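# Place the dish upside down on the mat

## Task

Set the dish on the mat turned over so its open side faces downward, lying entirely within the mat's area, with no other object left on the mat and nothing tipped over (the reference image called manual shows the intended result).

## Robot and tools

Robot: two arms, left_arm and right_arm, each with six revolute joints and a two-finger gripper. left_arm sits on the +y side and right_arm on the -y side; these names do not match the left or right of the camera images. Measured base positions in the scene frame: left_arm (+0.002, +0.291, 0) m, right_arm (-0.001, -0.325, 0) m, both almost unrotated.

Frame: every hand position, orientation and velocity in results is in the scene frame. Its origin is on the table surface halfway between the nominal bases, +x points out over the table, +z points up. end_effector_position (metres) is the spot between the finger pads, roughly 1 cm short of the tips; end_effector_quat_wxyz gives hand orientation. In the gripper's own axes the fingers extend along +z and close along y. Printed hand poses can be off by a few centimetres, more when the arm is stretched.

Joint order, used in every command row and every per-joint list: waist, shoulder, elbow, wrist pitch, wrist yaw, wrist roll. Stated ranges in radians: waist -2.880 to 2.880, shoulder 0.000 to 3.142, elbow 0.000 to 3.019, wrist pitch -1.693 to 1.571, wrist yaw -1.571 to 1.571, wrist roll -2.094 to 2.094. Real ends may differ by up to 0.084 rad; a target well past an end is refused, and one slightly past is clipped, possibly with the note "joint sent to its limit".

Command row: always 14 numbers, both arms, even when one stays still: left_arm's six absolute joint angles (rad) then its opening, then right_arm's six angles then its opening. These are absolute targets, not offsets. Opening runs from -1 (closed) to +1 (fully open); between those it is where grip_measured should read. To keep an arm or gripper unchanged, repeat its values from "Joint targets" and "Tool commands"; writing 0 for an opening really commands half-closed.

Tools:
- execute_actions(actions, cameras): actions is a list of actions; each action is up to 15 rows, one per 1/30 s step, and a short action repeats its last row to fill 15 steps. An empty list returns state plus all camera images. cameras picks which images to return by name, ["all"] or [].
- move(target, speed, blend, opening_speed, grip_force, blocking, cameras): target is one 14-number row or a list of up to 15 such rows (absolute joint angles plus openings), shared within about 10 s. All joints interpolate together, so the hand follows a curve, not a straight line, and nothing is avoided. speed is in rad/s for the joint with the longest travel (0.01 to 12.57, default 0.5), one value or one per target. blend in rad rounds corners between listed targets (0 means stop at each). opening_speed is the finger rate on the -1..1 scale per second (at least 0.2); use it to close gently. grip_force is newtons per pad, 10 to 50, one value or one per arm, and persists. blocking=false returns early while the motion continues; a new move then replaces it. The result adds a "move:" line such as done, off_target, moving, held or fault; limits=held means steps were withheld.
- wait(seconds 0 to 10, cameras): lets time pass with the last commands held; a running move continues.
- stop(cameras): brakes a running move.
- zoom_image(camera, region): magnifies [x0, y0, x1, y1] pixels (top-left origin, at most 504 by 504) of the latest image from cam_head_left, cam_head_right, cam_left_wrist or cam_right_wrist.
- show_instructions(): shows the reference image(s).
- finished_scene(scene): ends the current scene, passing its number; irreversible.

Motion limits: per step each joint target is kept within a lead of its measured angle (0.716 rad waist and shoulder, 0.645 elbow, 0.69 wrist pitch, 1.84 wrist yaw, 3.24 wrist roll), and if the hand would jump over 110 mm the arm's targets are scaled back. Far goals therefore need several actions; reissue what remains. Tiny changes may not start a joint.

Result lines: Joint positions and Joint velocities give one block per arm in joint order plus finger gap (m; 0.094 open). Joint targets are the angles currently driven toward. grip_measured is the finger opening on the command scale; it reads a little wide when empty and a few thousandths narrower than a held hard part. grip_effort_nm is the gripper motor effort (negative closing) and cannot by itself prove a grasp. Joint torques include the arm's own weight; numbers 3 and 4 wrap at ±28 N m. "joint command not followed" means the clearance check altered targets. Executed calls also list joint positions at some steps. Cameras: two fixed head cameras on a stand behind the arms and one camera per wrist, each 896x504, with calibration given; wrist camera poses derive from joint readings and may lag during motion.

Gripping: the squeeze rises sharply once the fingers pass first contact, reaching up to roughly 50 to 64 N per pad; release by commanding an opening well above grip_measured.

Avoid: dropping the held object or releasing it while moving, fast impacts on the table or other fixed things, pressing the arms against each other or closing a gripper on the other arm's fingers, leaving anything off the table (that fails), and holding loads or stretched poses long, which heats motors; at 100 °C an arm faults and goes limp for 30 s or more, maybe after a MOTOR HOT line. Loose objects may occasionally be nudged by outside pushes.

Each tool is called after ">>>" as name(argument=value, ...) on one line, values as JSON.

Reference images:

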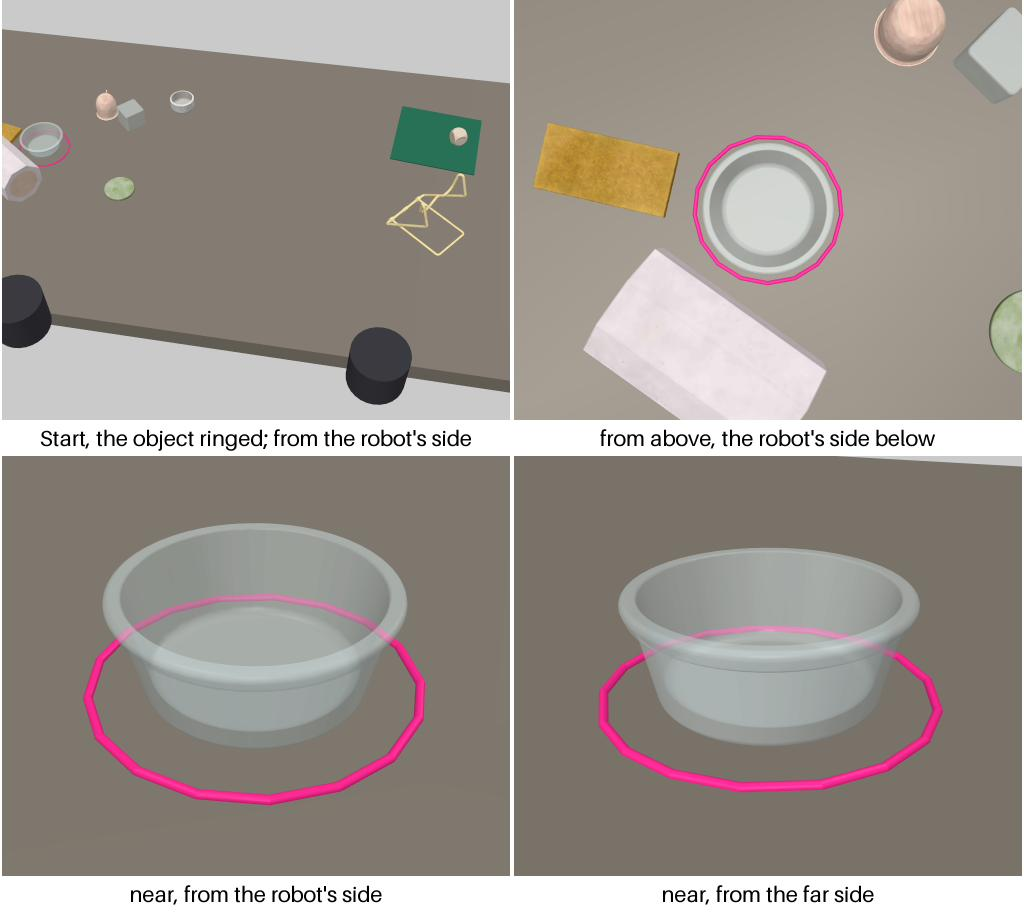

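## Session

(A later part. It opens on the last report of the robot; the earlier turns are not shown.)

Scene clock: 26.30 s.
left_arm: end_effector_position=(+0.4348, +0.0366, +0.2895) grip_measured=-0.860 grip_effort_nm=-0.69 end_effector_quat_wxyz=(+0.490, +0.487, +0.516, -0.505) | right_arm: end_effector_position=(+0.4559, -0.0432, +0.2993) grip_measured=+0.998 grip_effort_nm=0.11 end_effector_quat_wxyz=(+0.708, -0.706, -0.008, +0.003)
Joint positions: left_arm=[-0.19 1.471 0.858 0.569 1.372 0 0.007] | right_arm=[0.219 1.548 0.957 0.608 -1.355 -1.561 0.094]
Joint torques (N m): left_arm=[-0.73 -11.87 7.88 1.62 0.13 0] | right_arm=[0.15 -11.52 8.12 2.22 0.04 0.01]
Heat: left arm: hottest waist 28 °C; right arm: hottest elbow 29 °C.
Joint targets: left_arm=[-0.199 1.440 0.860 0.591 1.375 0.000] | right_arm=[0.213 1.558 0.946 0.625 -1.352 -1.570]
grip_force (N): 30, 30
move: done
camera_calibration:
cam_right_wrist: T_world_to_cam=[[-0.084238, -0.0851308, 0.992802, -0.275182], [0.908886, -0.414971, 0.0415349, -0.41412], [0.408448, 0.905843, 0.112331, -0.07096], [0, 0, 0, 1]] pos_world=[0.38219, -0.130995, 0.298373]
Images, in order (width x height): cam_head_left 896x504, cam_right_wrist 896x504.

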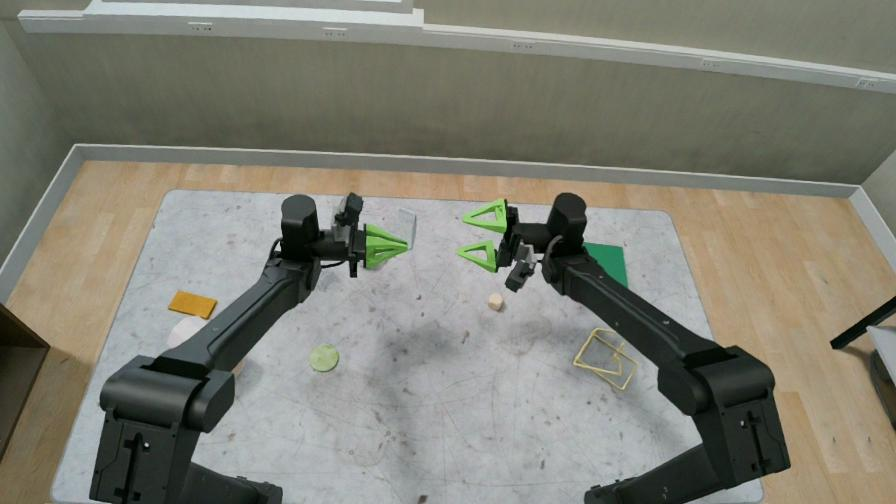

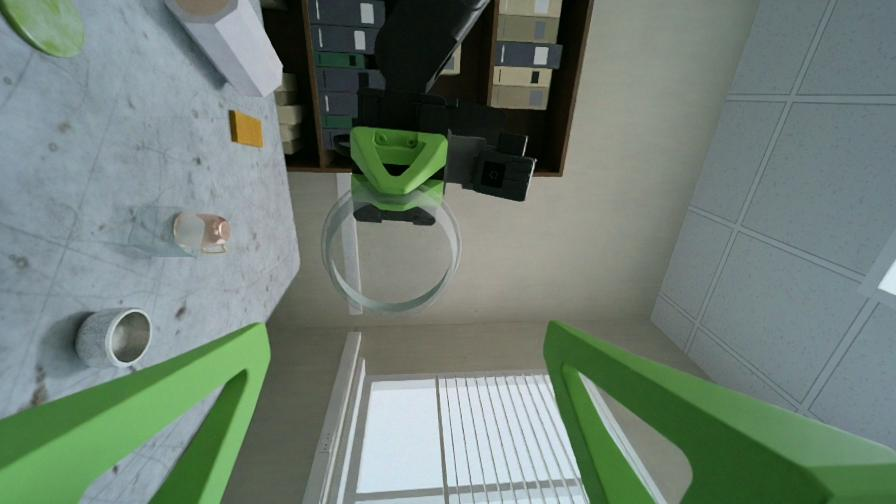

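>>> move(target=[-0.199,1.44,0.86,0.591,1.375,0,-1,0.320,1.615,0.985,0.615,-1.2406,-1.57,1], speed=0.3, cameras=["cam_right_wrist","cam_left_wrist","cam_head_left"])

>>> zoom_image(camera="cam_head_left", region=[330, 170, 570, 305])

Scene clock: 29.97 s.
left_arm: end_effector_position=(+0.4348, +0.0366, +0.2895) grip_measured=-0.860 grip_effort_nm=-0.68 end_effector_quat_wxyz=(+0.490, +0.487, +0.516, -0.505) | right_arm: end_effector_position=(+0.4508, +0.0058, +0.2758) grip_measured=+0.998 grip_effort_nm=0.11 end_effector_quat_wxyz=(+0.704, -0.710, +0.011, +0.016)
Joint positions: left_arm=[-0.19 1.471 0.858 0.569 1.372 0 0.007] | right_arm=[0.322 1.595 0.957 0.608 -1.243 -1.562 0.094]
Joint torques (N m): left_arm=[-0.62 -11.93 7.82 1.63 0.12 0.01] | right_arm=[0.26 -11.75 11.17 1.83 0.01 0]
Heat: left arm: hottest waist 28 °C; right arm: hottest elbow 29 °C.
Joint targets: left_arm=[-0.199 1.440 0.860 0.591 1.375 0.000] | right_arm=[0.320 1.615 0.985 0.615 -1.241 -1.570]
grip_force (N): 30, 30
move: done
camera_calibration:
cam_left_wrist: T_world_to_cam=[[-0.991501, 0.0699361, 0.109707, 0.388036], [-0.0713424, 0.412892, -0.907982, 0.313299], [-0.108798, -0.908091, -0.404393, 0.302224], [0, 0, 0, 1]] pos_world=[0.43997, 0.11795, 0.364117]
cam_right_wrist: T_world_to_cam=[[-0.0411325, -0.0709548, 0.996631, -0.268693], [0.906287, -0.4226, 0.00731705, -0.377612], [0.420657, 0.903535, 0.081688, -0.107647], [0, 0, 0, 1]] pos_world=[0.376455, -0.0813813, 0.279344]
Images, in order (width x height): cam_head_left 896x504, cam_left_wrist 896x504, cam_right_wrist 896x504.

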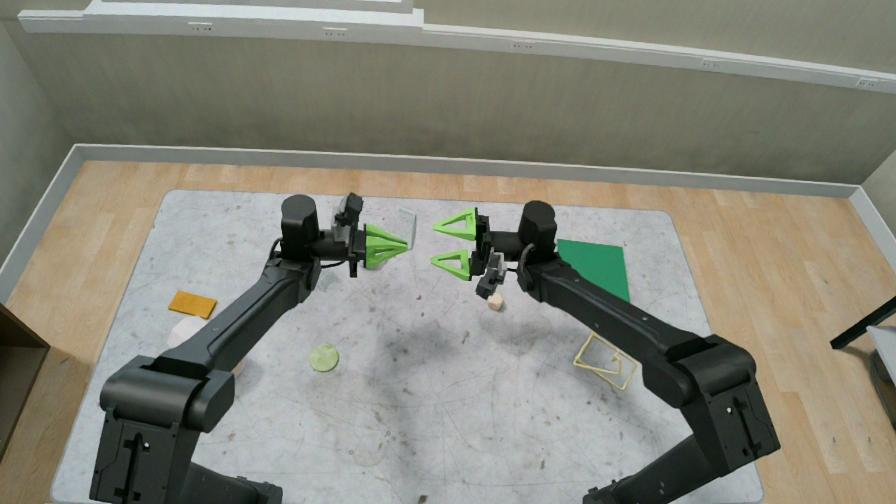

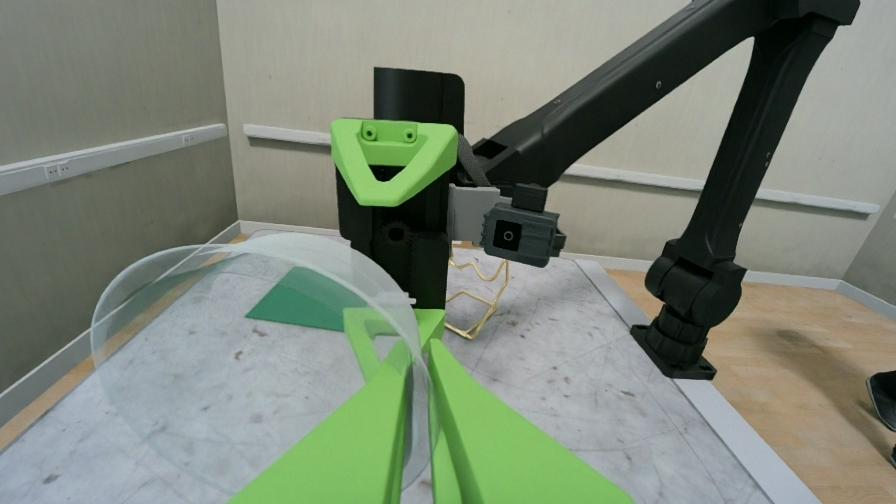

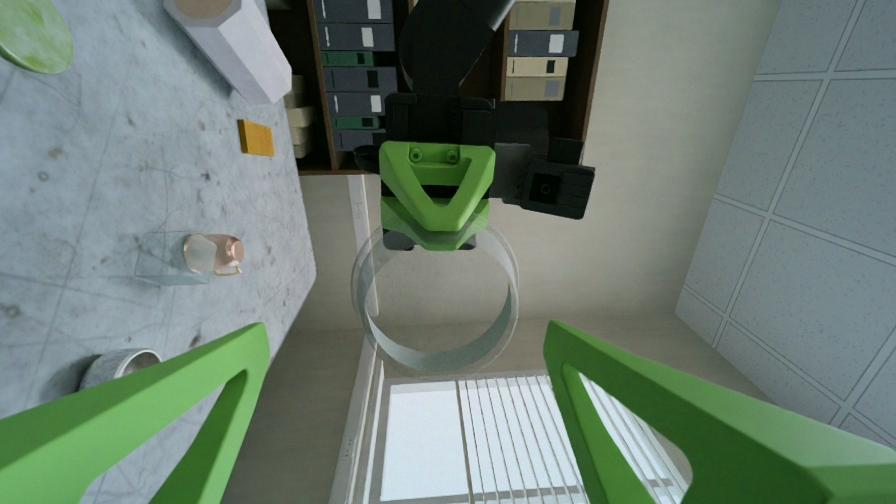

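Scaled by 2.100.

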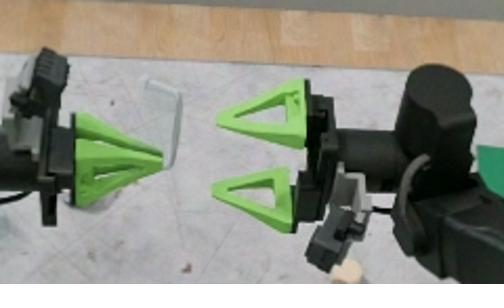

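>>> move(target=[-0.199,1.44,0.86,0.591,1.375,0,-1,0.393,1.653,1.058,0.613,-1.1693,-1.57,1], speed=0.2, cameras=["cam_right_wrist","cam_left_wrist","cam_head_left"])

>>> zoom_image(camera="cam_head_left", region=[330, 170, 570, 305])

Scene clock: 33.17 s.
left_arm: end_effector_position=(+0.4348, +0.0366, +0.2895) grip_measured=-0.860 grip_effort_nm=-0.68 end_effector_quat_wxyz=(+0.490, +0.487, +0.516, -0.505) | right_arm: end_effector_position=(+0.4541, +0.0425, +0.2812) grip_measured=+0.998 grip_effort_nm=0.11 end_effector_quat_wxyz=(+0.705, -0.709, +0.006, +0.008)
Joint positions: left_arm=[-0.19 1.471 0.858 0.569 1.372 0 0.007] | right_arm=[0.39 1.626 1.006 0.608 -1.172 -1.562 0.094]
Joint torques (N m): left_arm=[-0.5 -11.87 7.87 1.65 0.12 0.02] | right_arm=[0.73 -11.58 13.23 1.76 0.02 0.01]
Heat: left arm: hottest waist 28 °C; right arm: hottest elbow 29 °C.
Joint targets: left_arm=[-0.199 1.440 0.860 0.591 1.375 0.000] | right_arm=[0.393 1.653 1.058 0.613 -1.169 -1.570]
grip_force (N): 30, 30
move: off_target (right_arm); right_arm: the elbow is farthest, 0.052 rad from its target
camera_calibration:
cam_left_wrist: T_world_to_cam=[[-0.991501, 0.0699361, 0.109707, 0.388036], [-0.0713424, 0.412892, -0.907982, 0.313299], [-0.108798, -0.908091, -0.404393, 0.302224], [0, 0, 0, 1]] pos_world=[0.43997, 0.11795, 0.364117]
cam_right_wrist: T_world_to_cam=[[-0.0589058, -0.0760307, 0.995364, -0.262669], [0.904752, -0.425419, 0.0210478, -0.368127], [0.421846, 0.901797, 0.0938486, -0.146582], [0, 0, 0, 1]] pos_world=[0.379426, -0.0443919, 0.282956]
Images, in order (width x height): cam_head_left 896x504, cam_left_wrist 896x504, cam_right_wrist 896x504.

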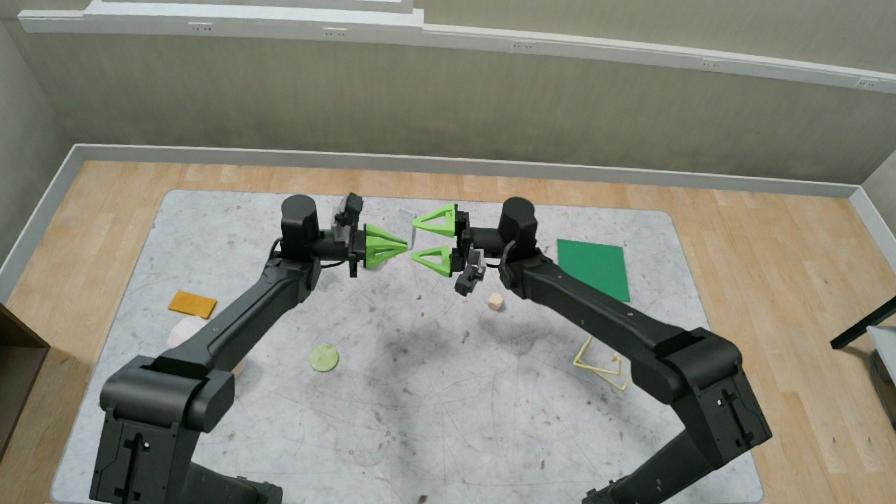

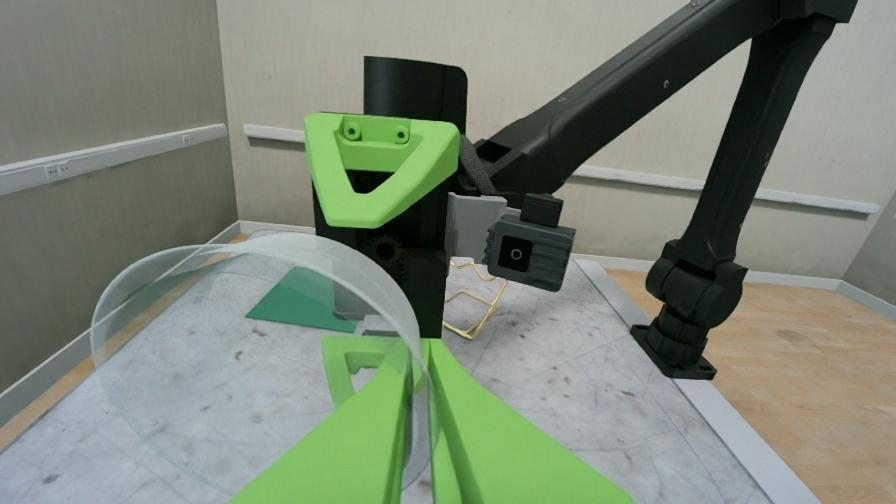

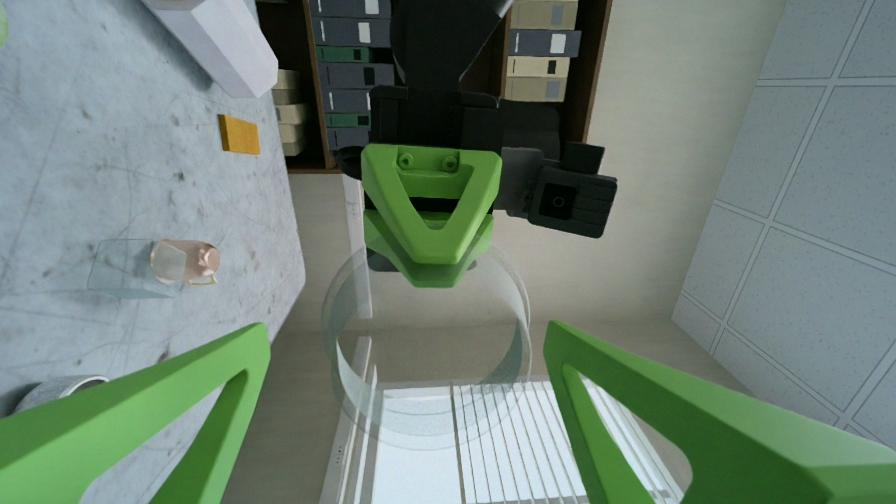

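Scaled by 2.100.

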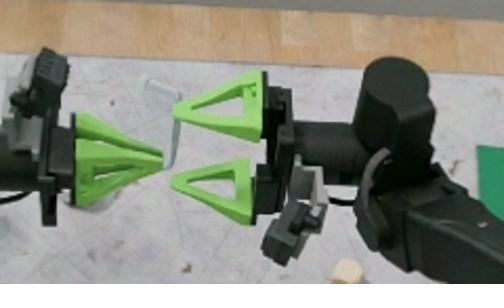

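>>> move(target=[[-0.199,1.44,0.86,0.591,1.375,0,-1,0.413,1.667,1.097,0.60,-1.1545,-1.57,1],[-0.199,1.44,0.86,0.591,1.375,0,-1,0.413,1.667,1.097,0.60,-1.1545,-1.57,0.0]], speed=0.2, cameras=["cam_right_wrist","cam_left_wrist","cam_head_left"])

>>> zoom_image(camera="cam_head_left", region=[330, 170, 570, 305])

Scene clock: 35.60 s.
left_arm: end_effector_position=(+0.4346, +0.0367, +0.2903) grip_measured=-0.860 grip_effort_nm=-0.68 end_effector_quat_wxyz=(+0.492, +0.488, +0.515, -0.504) | right_arm: end_effector_position=(+0.4617, +0.0528, +0.2898) grip_measured=+0.575 grip_effort_nm=-0.59 end_effector_quat_wxyz=(+0.709, -0.706, -0.001, +0.000)
Joint positions: left_arm=[-0.19 1.47 0.858 0.572 1.372 0 0.007] | right_arm=[0.403 1.642 1.044 0.608 -1.157 -1.562 0.074]
Joint torques (N m): left_arm=[-0.38 -11.87 7.83 1.62 0.11 0] | right_arm=[1.26 -12.04 13.48 1.2 0.03 0.01]
Heat: left arm: hottest waist 28 °C; right arm: hottest elbow 30 °C.
Joint targets: left_arm=[-0.199 1.440 0.860 0.591 1.375 0.000] | right_arm=[0.413 1.667 1.097 0.600 -1.155 -1.570]
grip_force (N): 30, 30
move: off_target (right_arm); target 2's new numbers were sent with right_arm's elbow 0.053 rad from that target; right_arm: the elbow is farthest, 0.053 rad from its target
camera_calibration:
cam_left_wrist: T_world_to_cam=[[-0.991946, 0.0699629, 0.10559, 0.389154], [-0.0676376, 0.412243, -0.90856, 0.31261], [-0.107094, -0.908384, -0.404191, 0.301795], [0, 0, 0, 1]] pos_world=[0.439484, 0.118048, 0.364917]
cam_right_wrist: T_world_to_cam=[[-0.0792387, -0.0846174, 0.993258, -0.259646], [0.903357, -0.427405, 0.0356554, -0.374265], [0.421506, 0.900092, 0.110307, -0.164345], [0, 0, 0, 1]] pos_world=[0.386793, -0.0340072, 0.289368]
Images, in order (width x height): cam_head_left 896x504, cam_left_wrist 896x504, cam_right_wrist 896x504.

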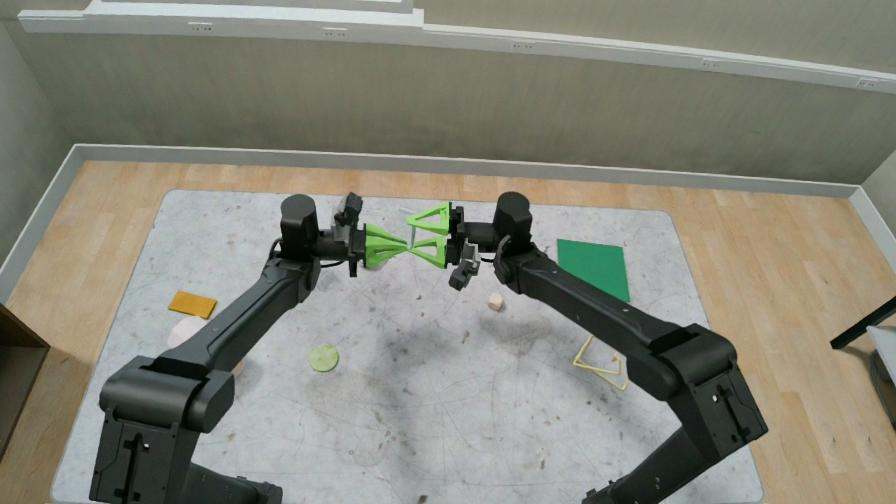

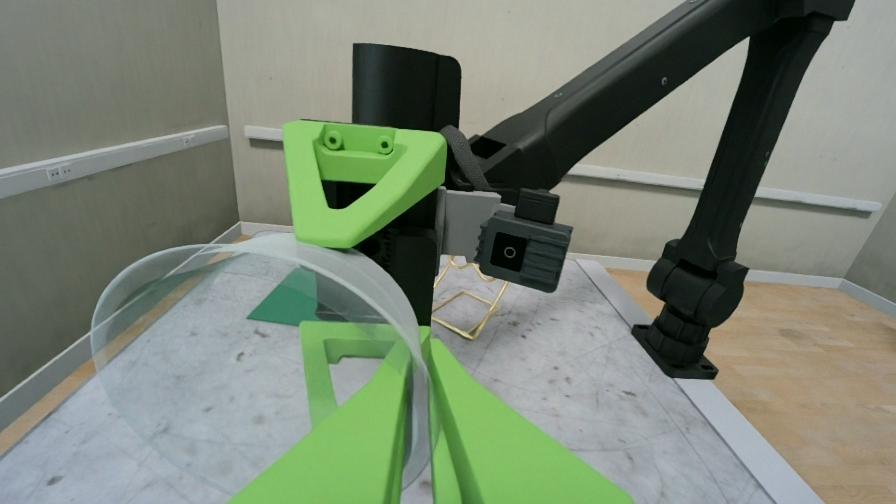

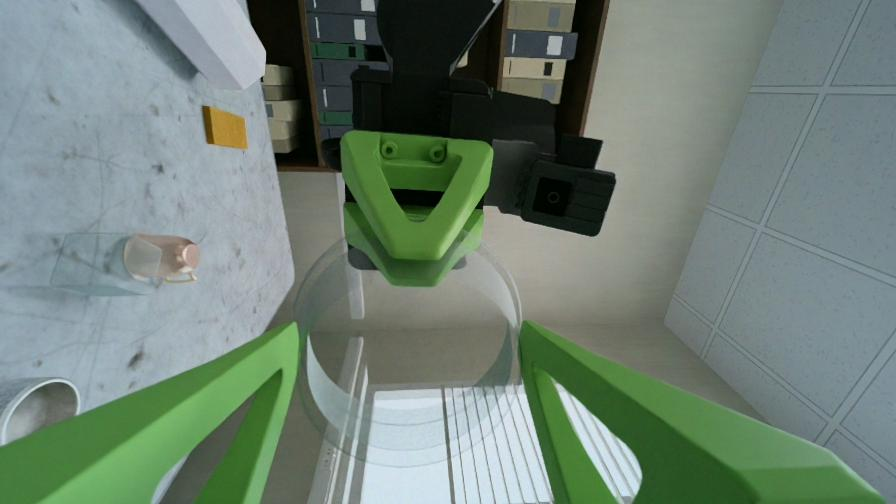

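Scaled by 2.100.

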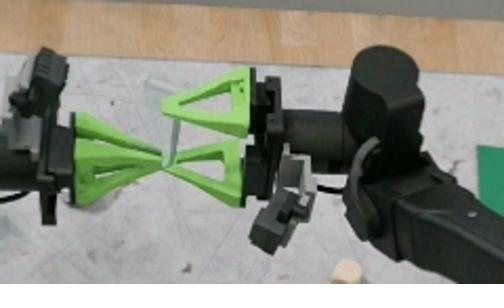

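>>> move(target=[[-0.199,1.44,0.86,0.591,1.375,0,-0.2,0.413,1.667,1.097,0.60,-1.1545,-1.57,0],[-0.05,1.44,0.86,0.591,1.52,0,-0.2,0.413,1.667,1.097,0.60,-1.1545,-1.57,0.0],[0.3,1.44,0.86,0.2,1.4,0,-0.2,0.413,1.667,1.097,0.60,-1.1545,-1.57,0.0]], speed=[0.3,0.4,0.8], blend=[0,0.05,0], cameras=["cam_right_wrist","cam_head_left"])

>>> zoom_image(camera="cam_head_left", region=[330, 170, 650, 350])

Scene clock: 37.67 s.
left_arm: end_effector_position=(+0.4905, +0.2692, +0.2571) grip_measured=-0.201 grip_effort_nm=0.05 end_effector_quat_wxyz=(+0.502, +0.254, +0.684, -0.464) | right_arm: end_effector_position=(+0.4622, +0.0530, +0.2877) grip_measured=+0.572 grip_effort_nm=-0.63 end_effector_quat_wxyz=(+0.708, -0.706, +0.000, +0.002)
Joint positions: left_arm=[0.308 1.463 0.858 0.21 1.402 0 0.038] | right_arm=[0.403 1.645 1.044 0.608 -1.157 -1.562 0.074]
Joint torques (N m): left_arm=[-0.03 -11.58 7.98 0.49 0.18 0.04] | right_arm=[1.32 -12.4 13.46 1.18 0.03 0.01]
Heat: left arm: hottest waist 28 °C; right arm: hottest elbow 30 °C.
Joint targets: left_arm=[0.300 1.440 0.860 0.200 1.400 0.000] | right_arm=[0.413 1.667 1.097 0.600 -1.155 -1.570]
grip_force (N): 30, 30
move: off_target (right_arm); right_arm: the elbow is farthest, 0.053 rad from its target
camera_calibration:
cam_right_wrist: T_world_to_cam=[[-0.0757562, -0.0830341, 0.993663, -0.259203], [0.903479, -0.427347, 0.0331701, -0.373992], [0.421884, 0.900267, 0.107394, -0.163887], [0, 0, 0, 1]] pos_world=[0.387399, -0.0338047, 0.287566]
Images, in order (width x height): cam_head_left 896x504, cam_right_wrist 896x504.

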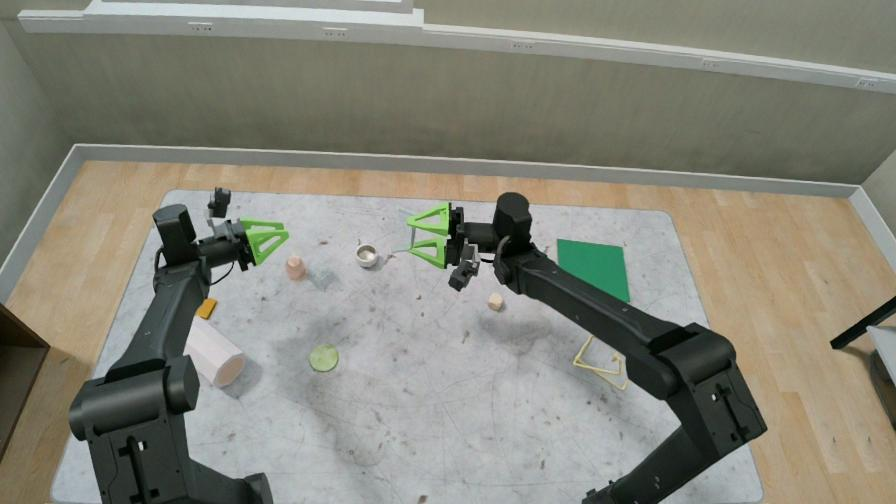

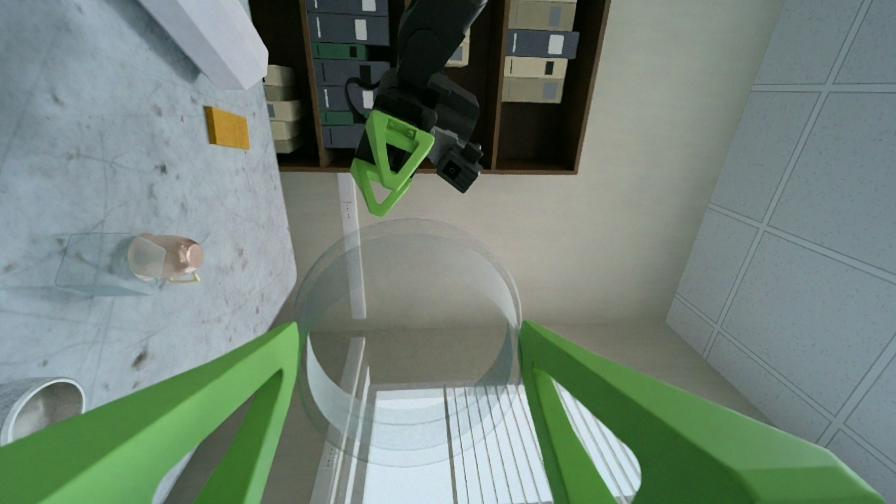

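Scaled by 1.575.

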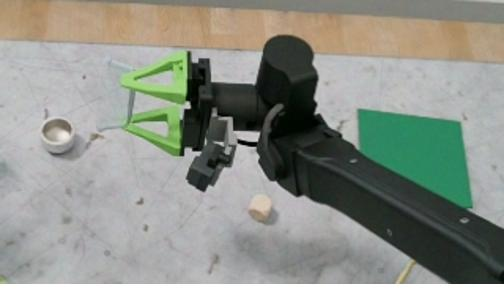

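>>> move(target=[[0.3,1.44,0.86,0.2,1.4,0,-0.2,-0.155,1.968,2.03,-1.605,0,0,0],[0.3,1.44,0.86,0.2,1.4,0,-0.2,-0.155,2.008,1.755,-1.311,0,0,0]], speed=[0.8,0.5], blend=[0.05,0], cameras=["all"])

>>> zoom_image(camera="cam_head_left", region=[500, 180, 700, 320])

Scene clock: 42.07 s.
left_arm: end_effector_position=(+0.4905, +0.2692, +0.2571) grip_measured=-0.201 grip_effort_nm=0.05 end_effector_quat_wxyz=(+0.502, +0.254, +0.684, -0.464) | right_arm: end_effector_position=(+0.6034, -0.4139, +0.1009) grip_measured=+0.572 grip_effort_nm=-0.64 end_effector_quat_wxyz=(-0.003, +0.068, +0.998, +0.001)
Joint positions: left_arm=[0.308 1.463 0.858 0.21 1.402 0 0.038] | right_arm=[-0.157 2.006 1.751 -1.322 -0.002 -0.008 0.074]
Joint torques (N m): left_arm=[-0.44 -11.34 7.86 0.44 0.2 0.03] | right_arm=[0.85 -19.6 9.69 0.8 -0.01 0.07]
Heat: left arm: hottest waist 28 °C; right arm: hottest elbow 31 °C.
Joint targets: left_arm=[0.300 1.440 0.860 0.200 1.400 0.000] | right_arm=[-0.155 2.008 1.755 -1.311 0.000 0.000]
grip_force (N): 30, 30
move: done
camera_calibration:
cam_left_wrist: T_world_to_cam=[[-0.822759, -0.354367, 0.444401, 0.375959], [-0.539543, 0.241, -0.806729, 0.441799], [0.178778, -0.903517, -0.389482, 0.360283], [0, 0, 0, 1]] pos_world=[0.483283, 0.352276, 0.32966]
cam_right_wrist: T_world_to_cam=[[-0.0571691, -0.995302, 0.0781406, -0.398111], [-0.896786, 0.085592, 0.434107, 0.563248], [-0.438755, -0.0452579, -0.897466, 0.446374], [0, 0, 0, 1]] pos_world=[0.678203, -0.424248, 0.187204]

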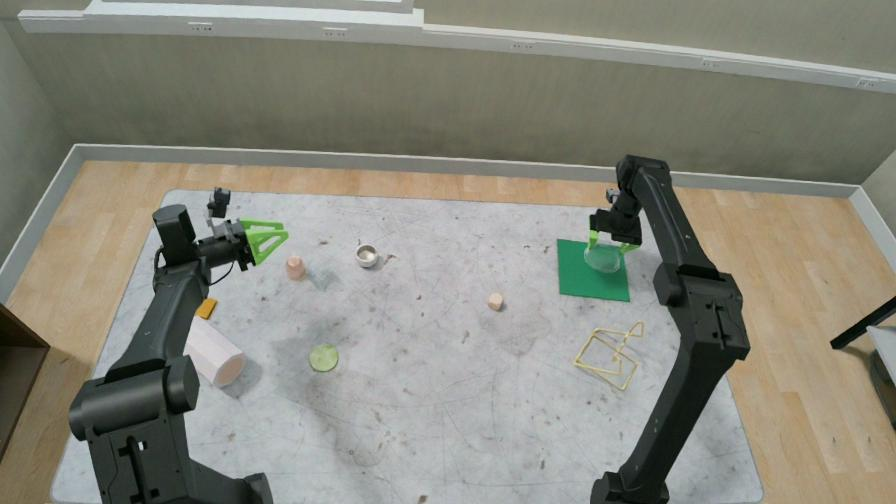

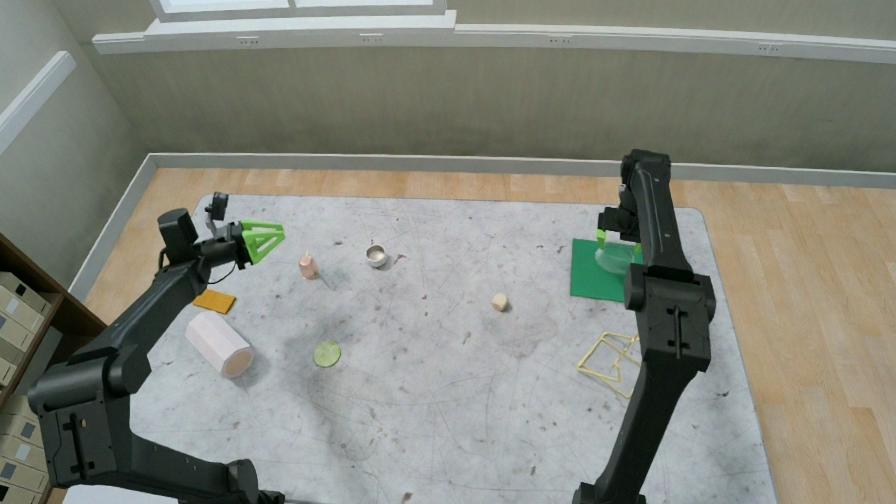

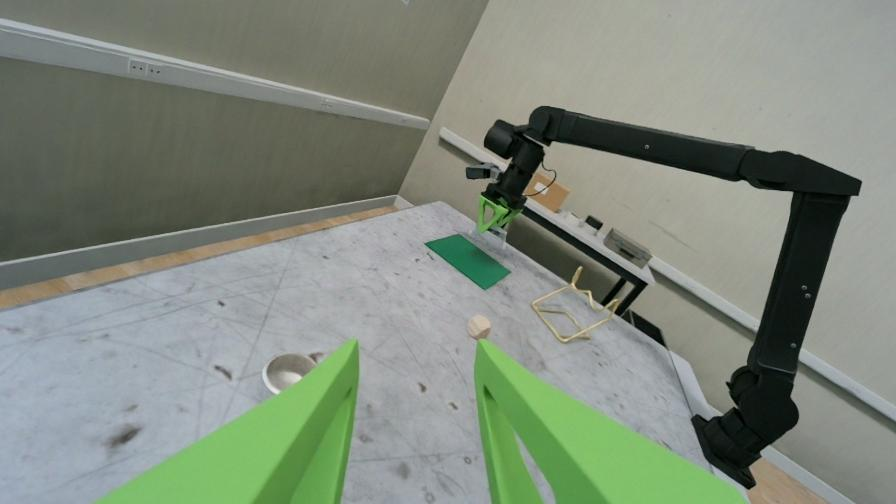

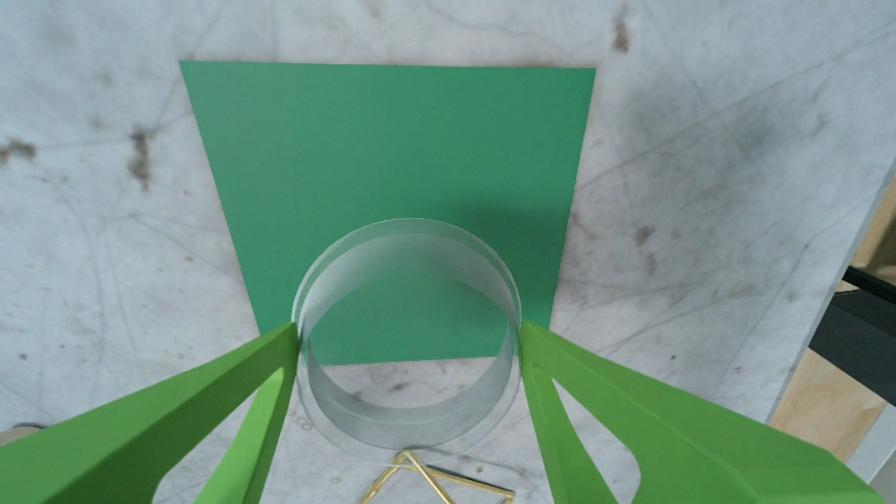

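Scaled by 2.520.

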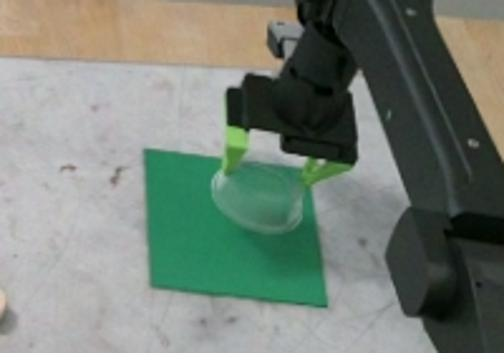

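>>> move(target=[0.3,1.44,0.86,0.2,1.4,0,-0.2,-0.145,2.035,1.662,-1.195,0,0,0], speed=0.3, cameras=["cam_head_left","cam_right_wrist","cam_left_wrist"])

>>> zoom_image(camera="cam_left_wrist", region=[400, 170, 580, 310])

Scene clock: 43.13 s.
left_arm: end_effector_position=(+0.4905, +0.2692, +0.2571) grip_measured=-0.201 grip_effort_nm=0.04 end_effector_quat_wxyz=(+0.502, +0.254, +0.684, -0.464) | right_arm: end_effector_position=(+0.6011, -0.4128, +0.0663) grip_measured=+0.572 grip_effort_nm=-0.63 end_effector_quat_wxyz=(+0.009, +0.068, +0.998, +0.000)
Joint positions: left_arm=[0.308 1.463 0.858 0.21 1.402 0 0.038] | right_arm=[-0.156 2.012 1.666 -1.207 -0.002 -0.008 0.074]
Joint torques (N m): left_arm=[-0.44 -11.4 7.9 0.46 0.17 0.05] | right_arm=[1.38 -17.96 8.79 0.94 -0.01 0.07]
Heat: left arm: hottest elbow 29 °C; right arm: hottest elbow 31 °C.
Joint targets: left_arm=[0.300 1.440 0.860 0.200 1.400 0.000] | right_arm=[-0.145 2.035 1.662 -1.195 0.000 0.000]
grip_force (N): 30, 30
move: done
camera_calibration:
cam_left_wrist: T_world_to_cam=[[-0.822759, -0.354367, 0.444401, 0.375959], [-0.539543, 0.241, -0.806729, 0.441799], [0.178778, -0.903517, -0.389482, 0.360283], [0, 0, 0, 1]] pos_world=[0.483283, 0.352276, 0.32966]
cam_right_wrist: T_world_to_cam=[[-0.0580035, -0.995087, 0.0802323, -0.394068], [-0.906976, 0.0861095, 0.412287, 0.583964], [-0.41717, -0.0488547, -0.907514, 0.400576], [0, 0, 0, 1]] pos_world=[0.673892, -0.422847, 0.154385]
Images, in order (width x height): cam_head_left 896x504, cam_left_wrist 896x504, cam_right_wrist 896x504.

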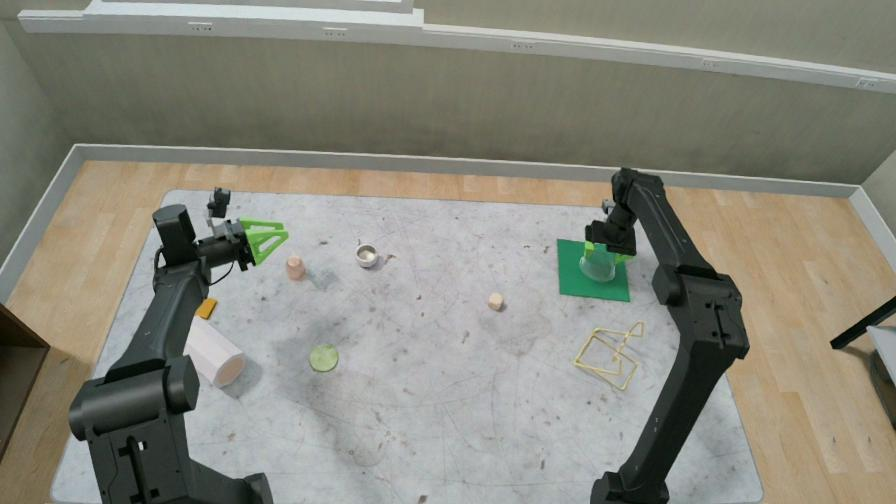

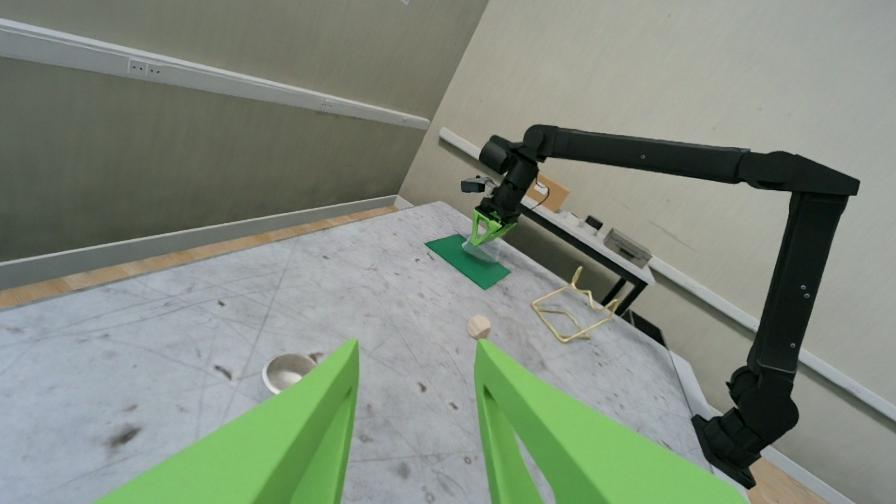

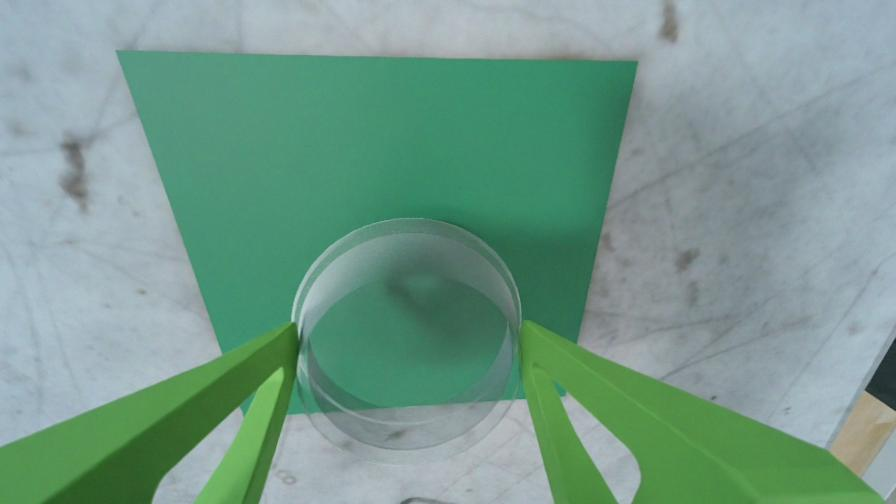

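Scaled by 2.800.

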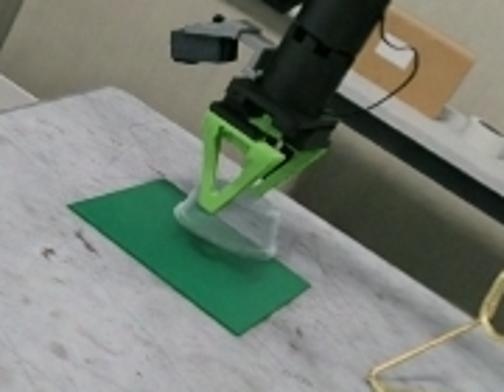

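>>> move(target=[0.3,1.44,0.86,0.2,1.4,0,-0.2,-0.14,2.058,1.645,-1.165,0,0,0], speed=0.2, cameras=["cam_left_wrist","cam_right_wrist"])

>>> zoom_image(camera="cam_left_wrist", region=[400, 170, 580, 310])

Scene clock: 44.17 s.
left_arm: end_effector_position=(+0.4905, +0.2692, +0.2571) grip_measured=-0.201 grip_effort_nm=0.05 end_effector_quat_wxyz=(+0.502, +0.254, +0.684, -0.464) | right_arm: end_effector_position=(+0.6011, -0.4098, +0.0477) grip_measured=+0.572 grip_effort_nm=-0.63 end_effector_quat_wxyz=(+0.005, +0.066, +0.998, +0.000)
Joint positions: left_arm=[0.308 1.463 0.858 0.21 1.402 0 0.038] | right_arm=[-0.151 2.034 1.65 -1.177 -0.002 -0.008 0.074]
Joint torques (N m): left_arm=[-0.44 -10.93 7.9 0.57 0.2 0.04] | right_arm=[1.44 -17.96 8.58 1.06 -0.01 0.07]
Heat: left arm: hottest elbow 29 °C; right arm: hottest elbow 31 °C.
Joint targets: left_arm=[0.300 1.440 0.860 0.200 1.400 0.000] | right_arm=[-0.140 2.058 1.645 -1.165 0.000 0.000]
grip_force (N): 30, 30
move: done
camera_calibration:
cam_left_wrist: T_world_to_cam=[[-0.822759, -0.354367, 0.444401, 0.375959], [-0.539543, 0.241, -0.806729, 0.441799], [0.178778, -0.903517, -0.389482, 0.360283], [0, 0, 0, 1]] pos_world=[0.483283, 0.352276, 0.32966]
cam_right_wrist: T_world_to_cam=[[-0.0526906, -0.995438, 0.0795385, -0.392833], [-0.903906, 0.0813981, 0.419915, 0.587292], [-0.424474, -0.0497697, -0.904071, 0.387646], [0, 0, 0, 1]] pos_world=[0.674703, -0.419553, 0.135092]
Images, in order (width x height): cam_left_wrist 896x504, cam_right_wrist 896x504.

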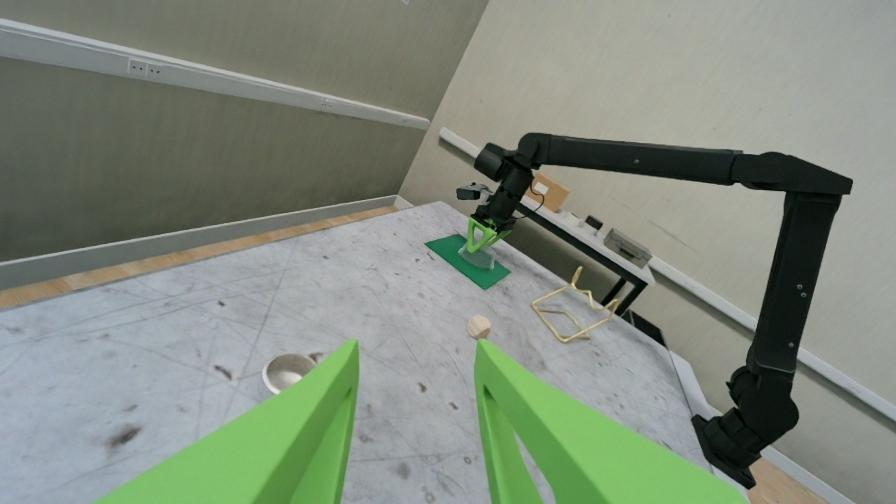

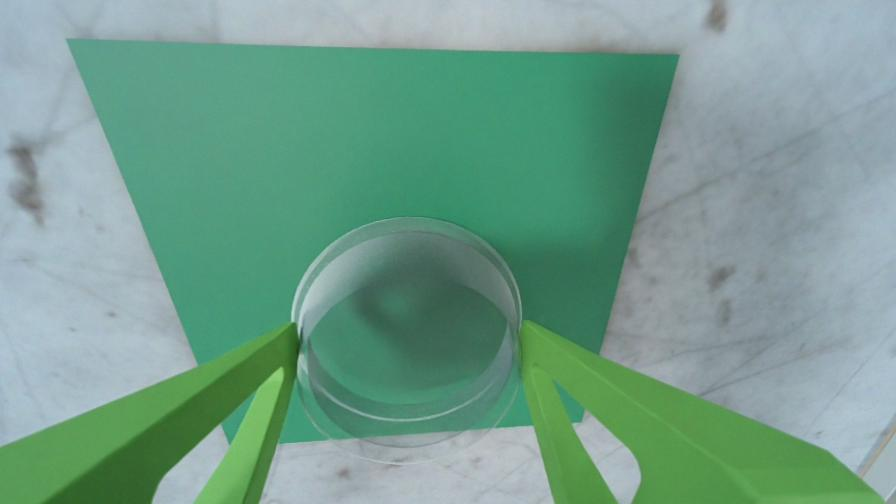

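Scaled by 2.800.

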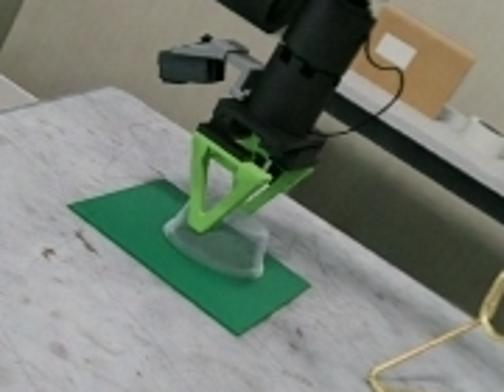

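>>> move(target=[[0.3,1.44,0.86,0.2,1.4,0,-0.2,-0.14,2.078,1.72,-1.20,0,0,0],[0.3,1.44,0.86,0.2,1.4,0,-0.2,-0.14,2.103,1.69,-1.165,0,0,0]], speed=0.15, cameras=["cam_left_wrist","cam_right_wrist"])

>>> zoom_image(camera="cam_left_wrist", region=[400, 170, 580, 310])

Scene clock: 45.80 s.
left_arm: end_effector_position=(+0.4905, +0.2692, +0.2571) grip_measured=-0.201 grip_effort_nm=0.05 end_effector_quat_wxyz=(+0.502, +0.254, +0.684, -0.464) | right_arm: end_effector_position=(+0.6034, -0.4103, +0.0440) grip_measured=+0.572 grip_effort_nm=-0.63 end_effector_quat_wxyz=(+0.001, +0.067, +0.998, +0.000)
Joint positions: left_arm=[0.308 1.463 0.858 0.21 1.402 0 0.038] | right_arm=[-0.151 2.049 1.663 -1.183 0 -0.006 0.074]
Joint torques (N m): left_arm=[-0.32 -11.16 7.97 0.51 0.19 0.05] | right_arm=[1.44 -15.79 11.15 1.24 -0.06 0.04]
Heat: left arm: hottest elbow 29 °C; right arm: hottest elbow 31 °C.
Joint targets: left_arm=[0.300 1.440 0.860 0.200 1.400 0.000] | right_arm=[-0.140 2.103 1.690 -1.165 0.000 0.000]
grip_force (N): 30, 30
move: off_target (right_arm); right_arm: the shoulder is farthest, 0.054 rad from its target
camera_calibration:
cam_left_wrist: T_world_to_cam=[[-0.822759, -0.354367, 0.444401, 0.375959], [-0.539543, 0.241, -0.806729, 0.441799], [0.178778, -0.903517, -0.389482, 0.360283], [0, 0, 0, 1]] pos_world=[0.483283, 0.352276, 0.32966]
cam_right_wrist: T_world_to_cam=[[-0.0544028, -0.995313, 0.0799468, -0.39188], [-0.900441, 0.0835061, 0.426887, 0.589309], [-0.431563, -0.0487635, -0.900764, 0.389712], [0, 0, 0, 1]] pos_world=[0.677504, -0.42025, 0.130799]
Images, in order (width x height): cam_left_wrist 896x504, cam_right_wrist 896x504.

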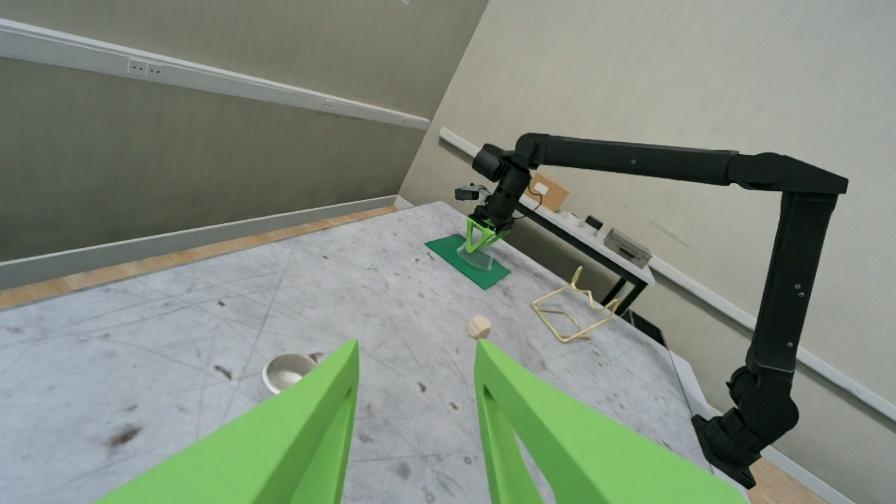

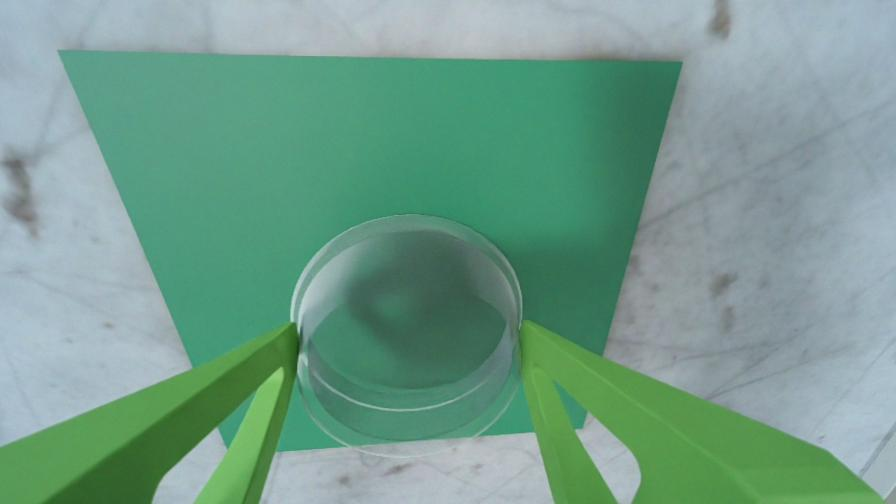

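Scaled by 2.800.

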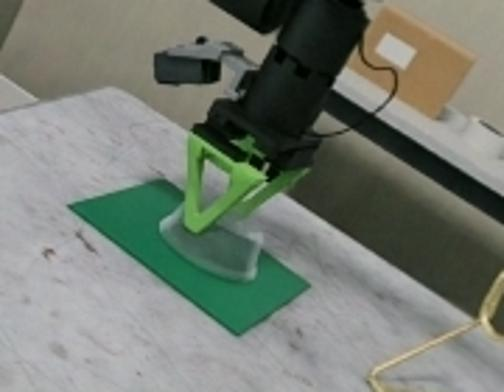

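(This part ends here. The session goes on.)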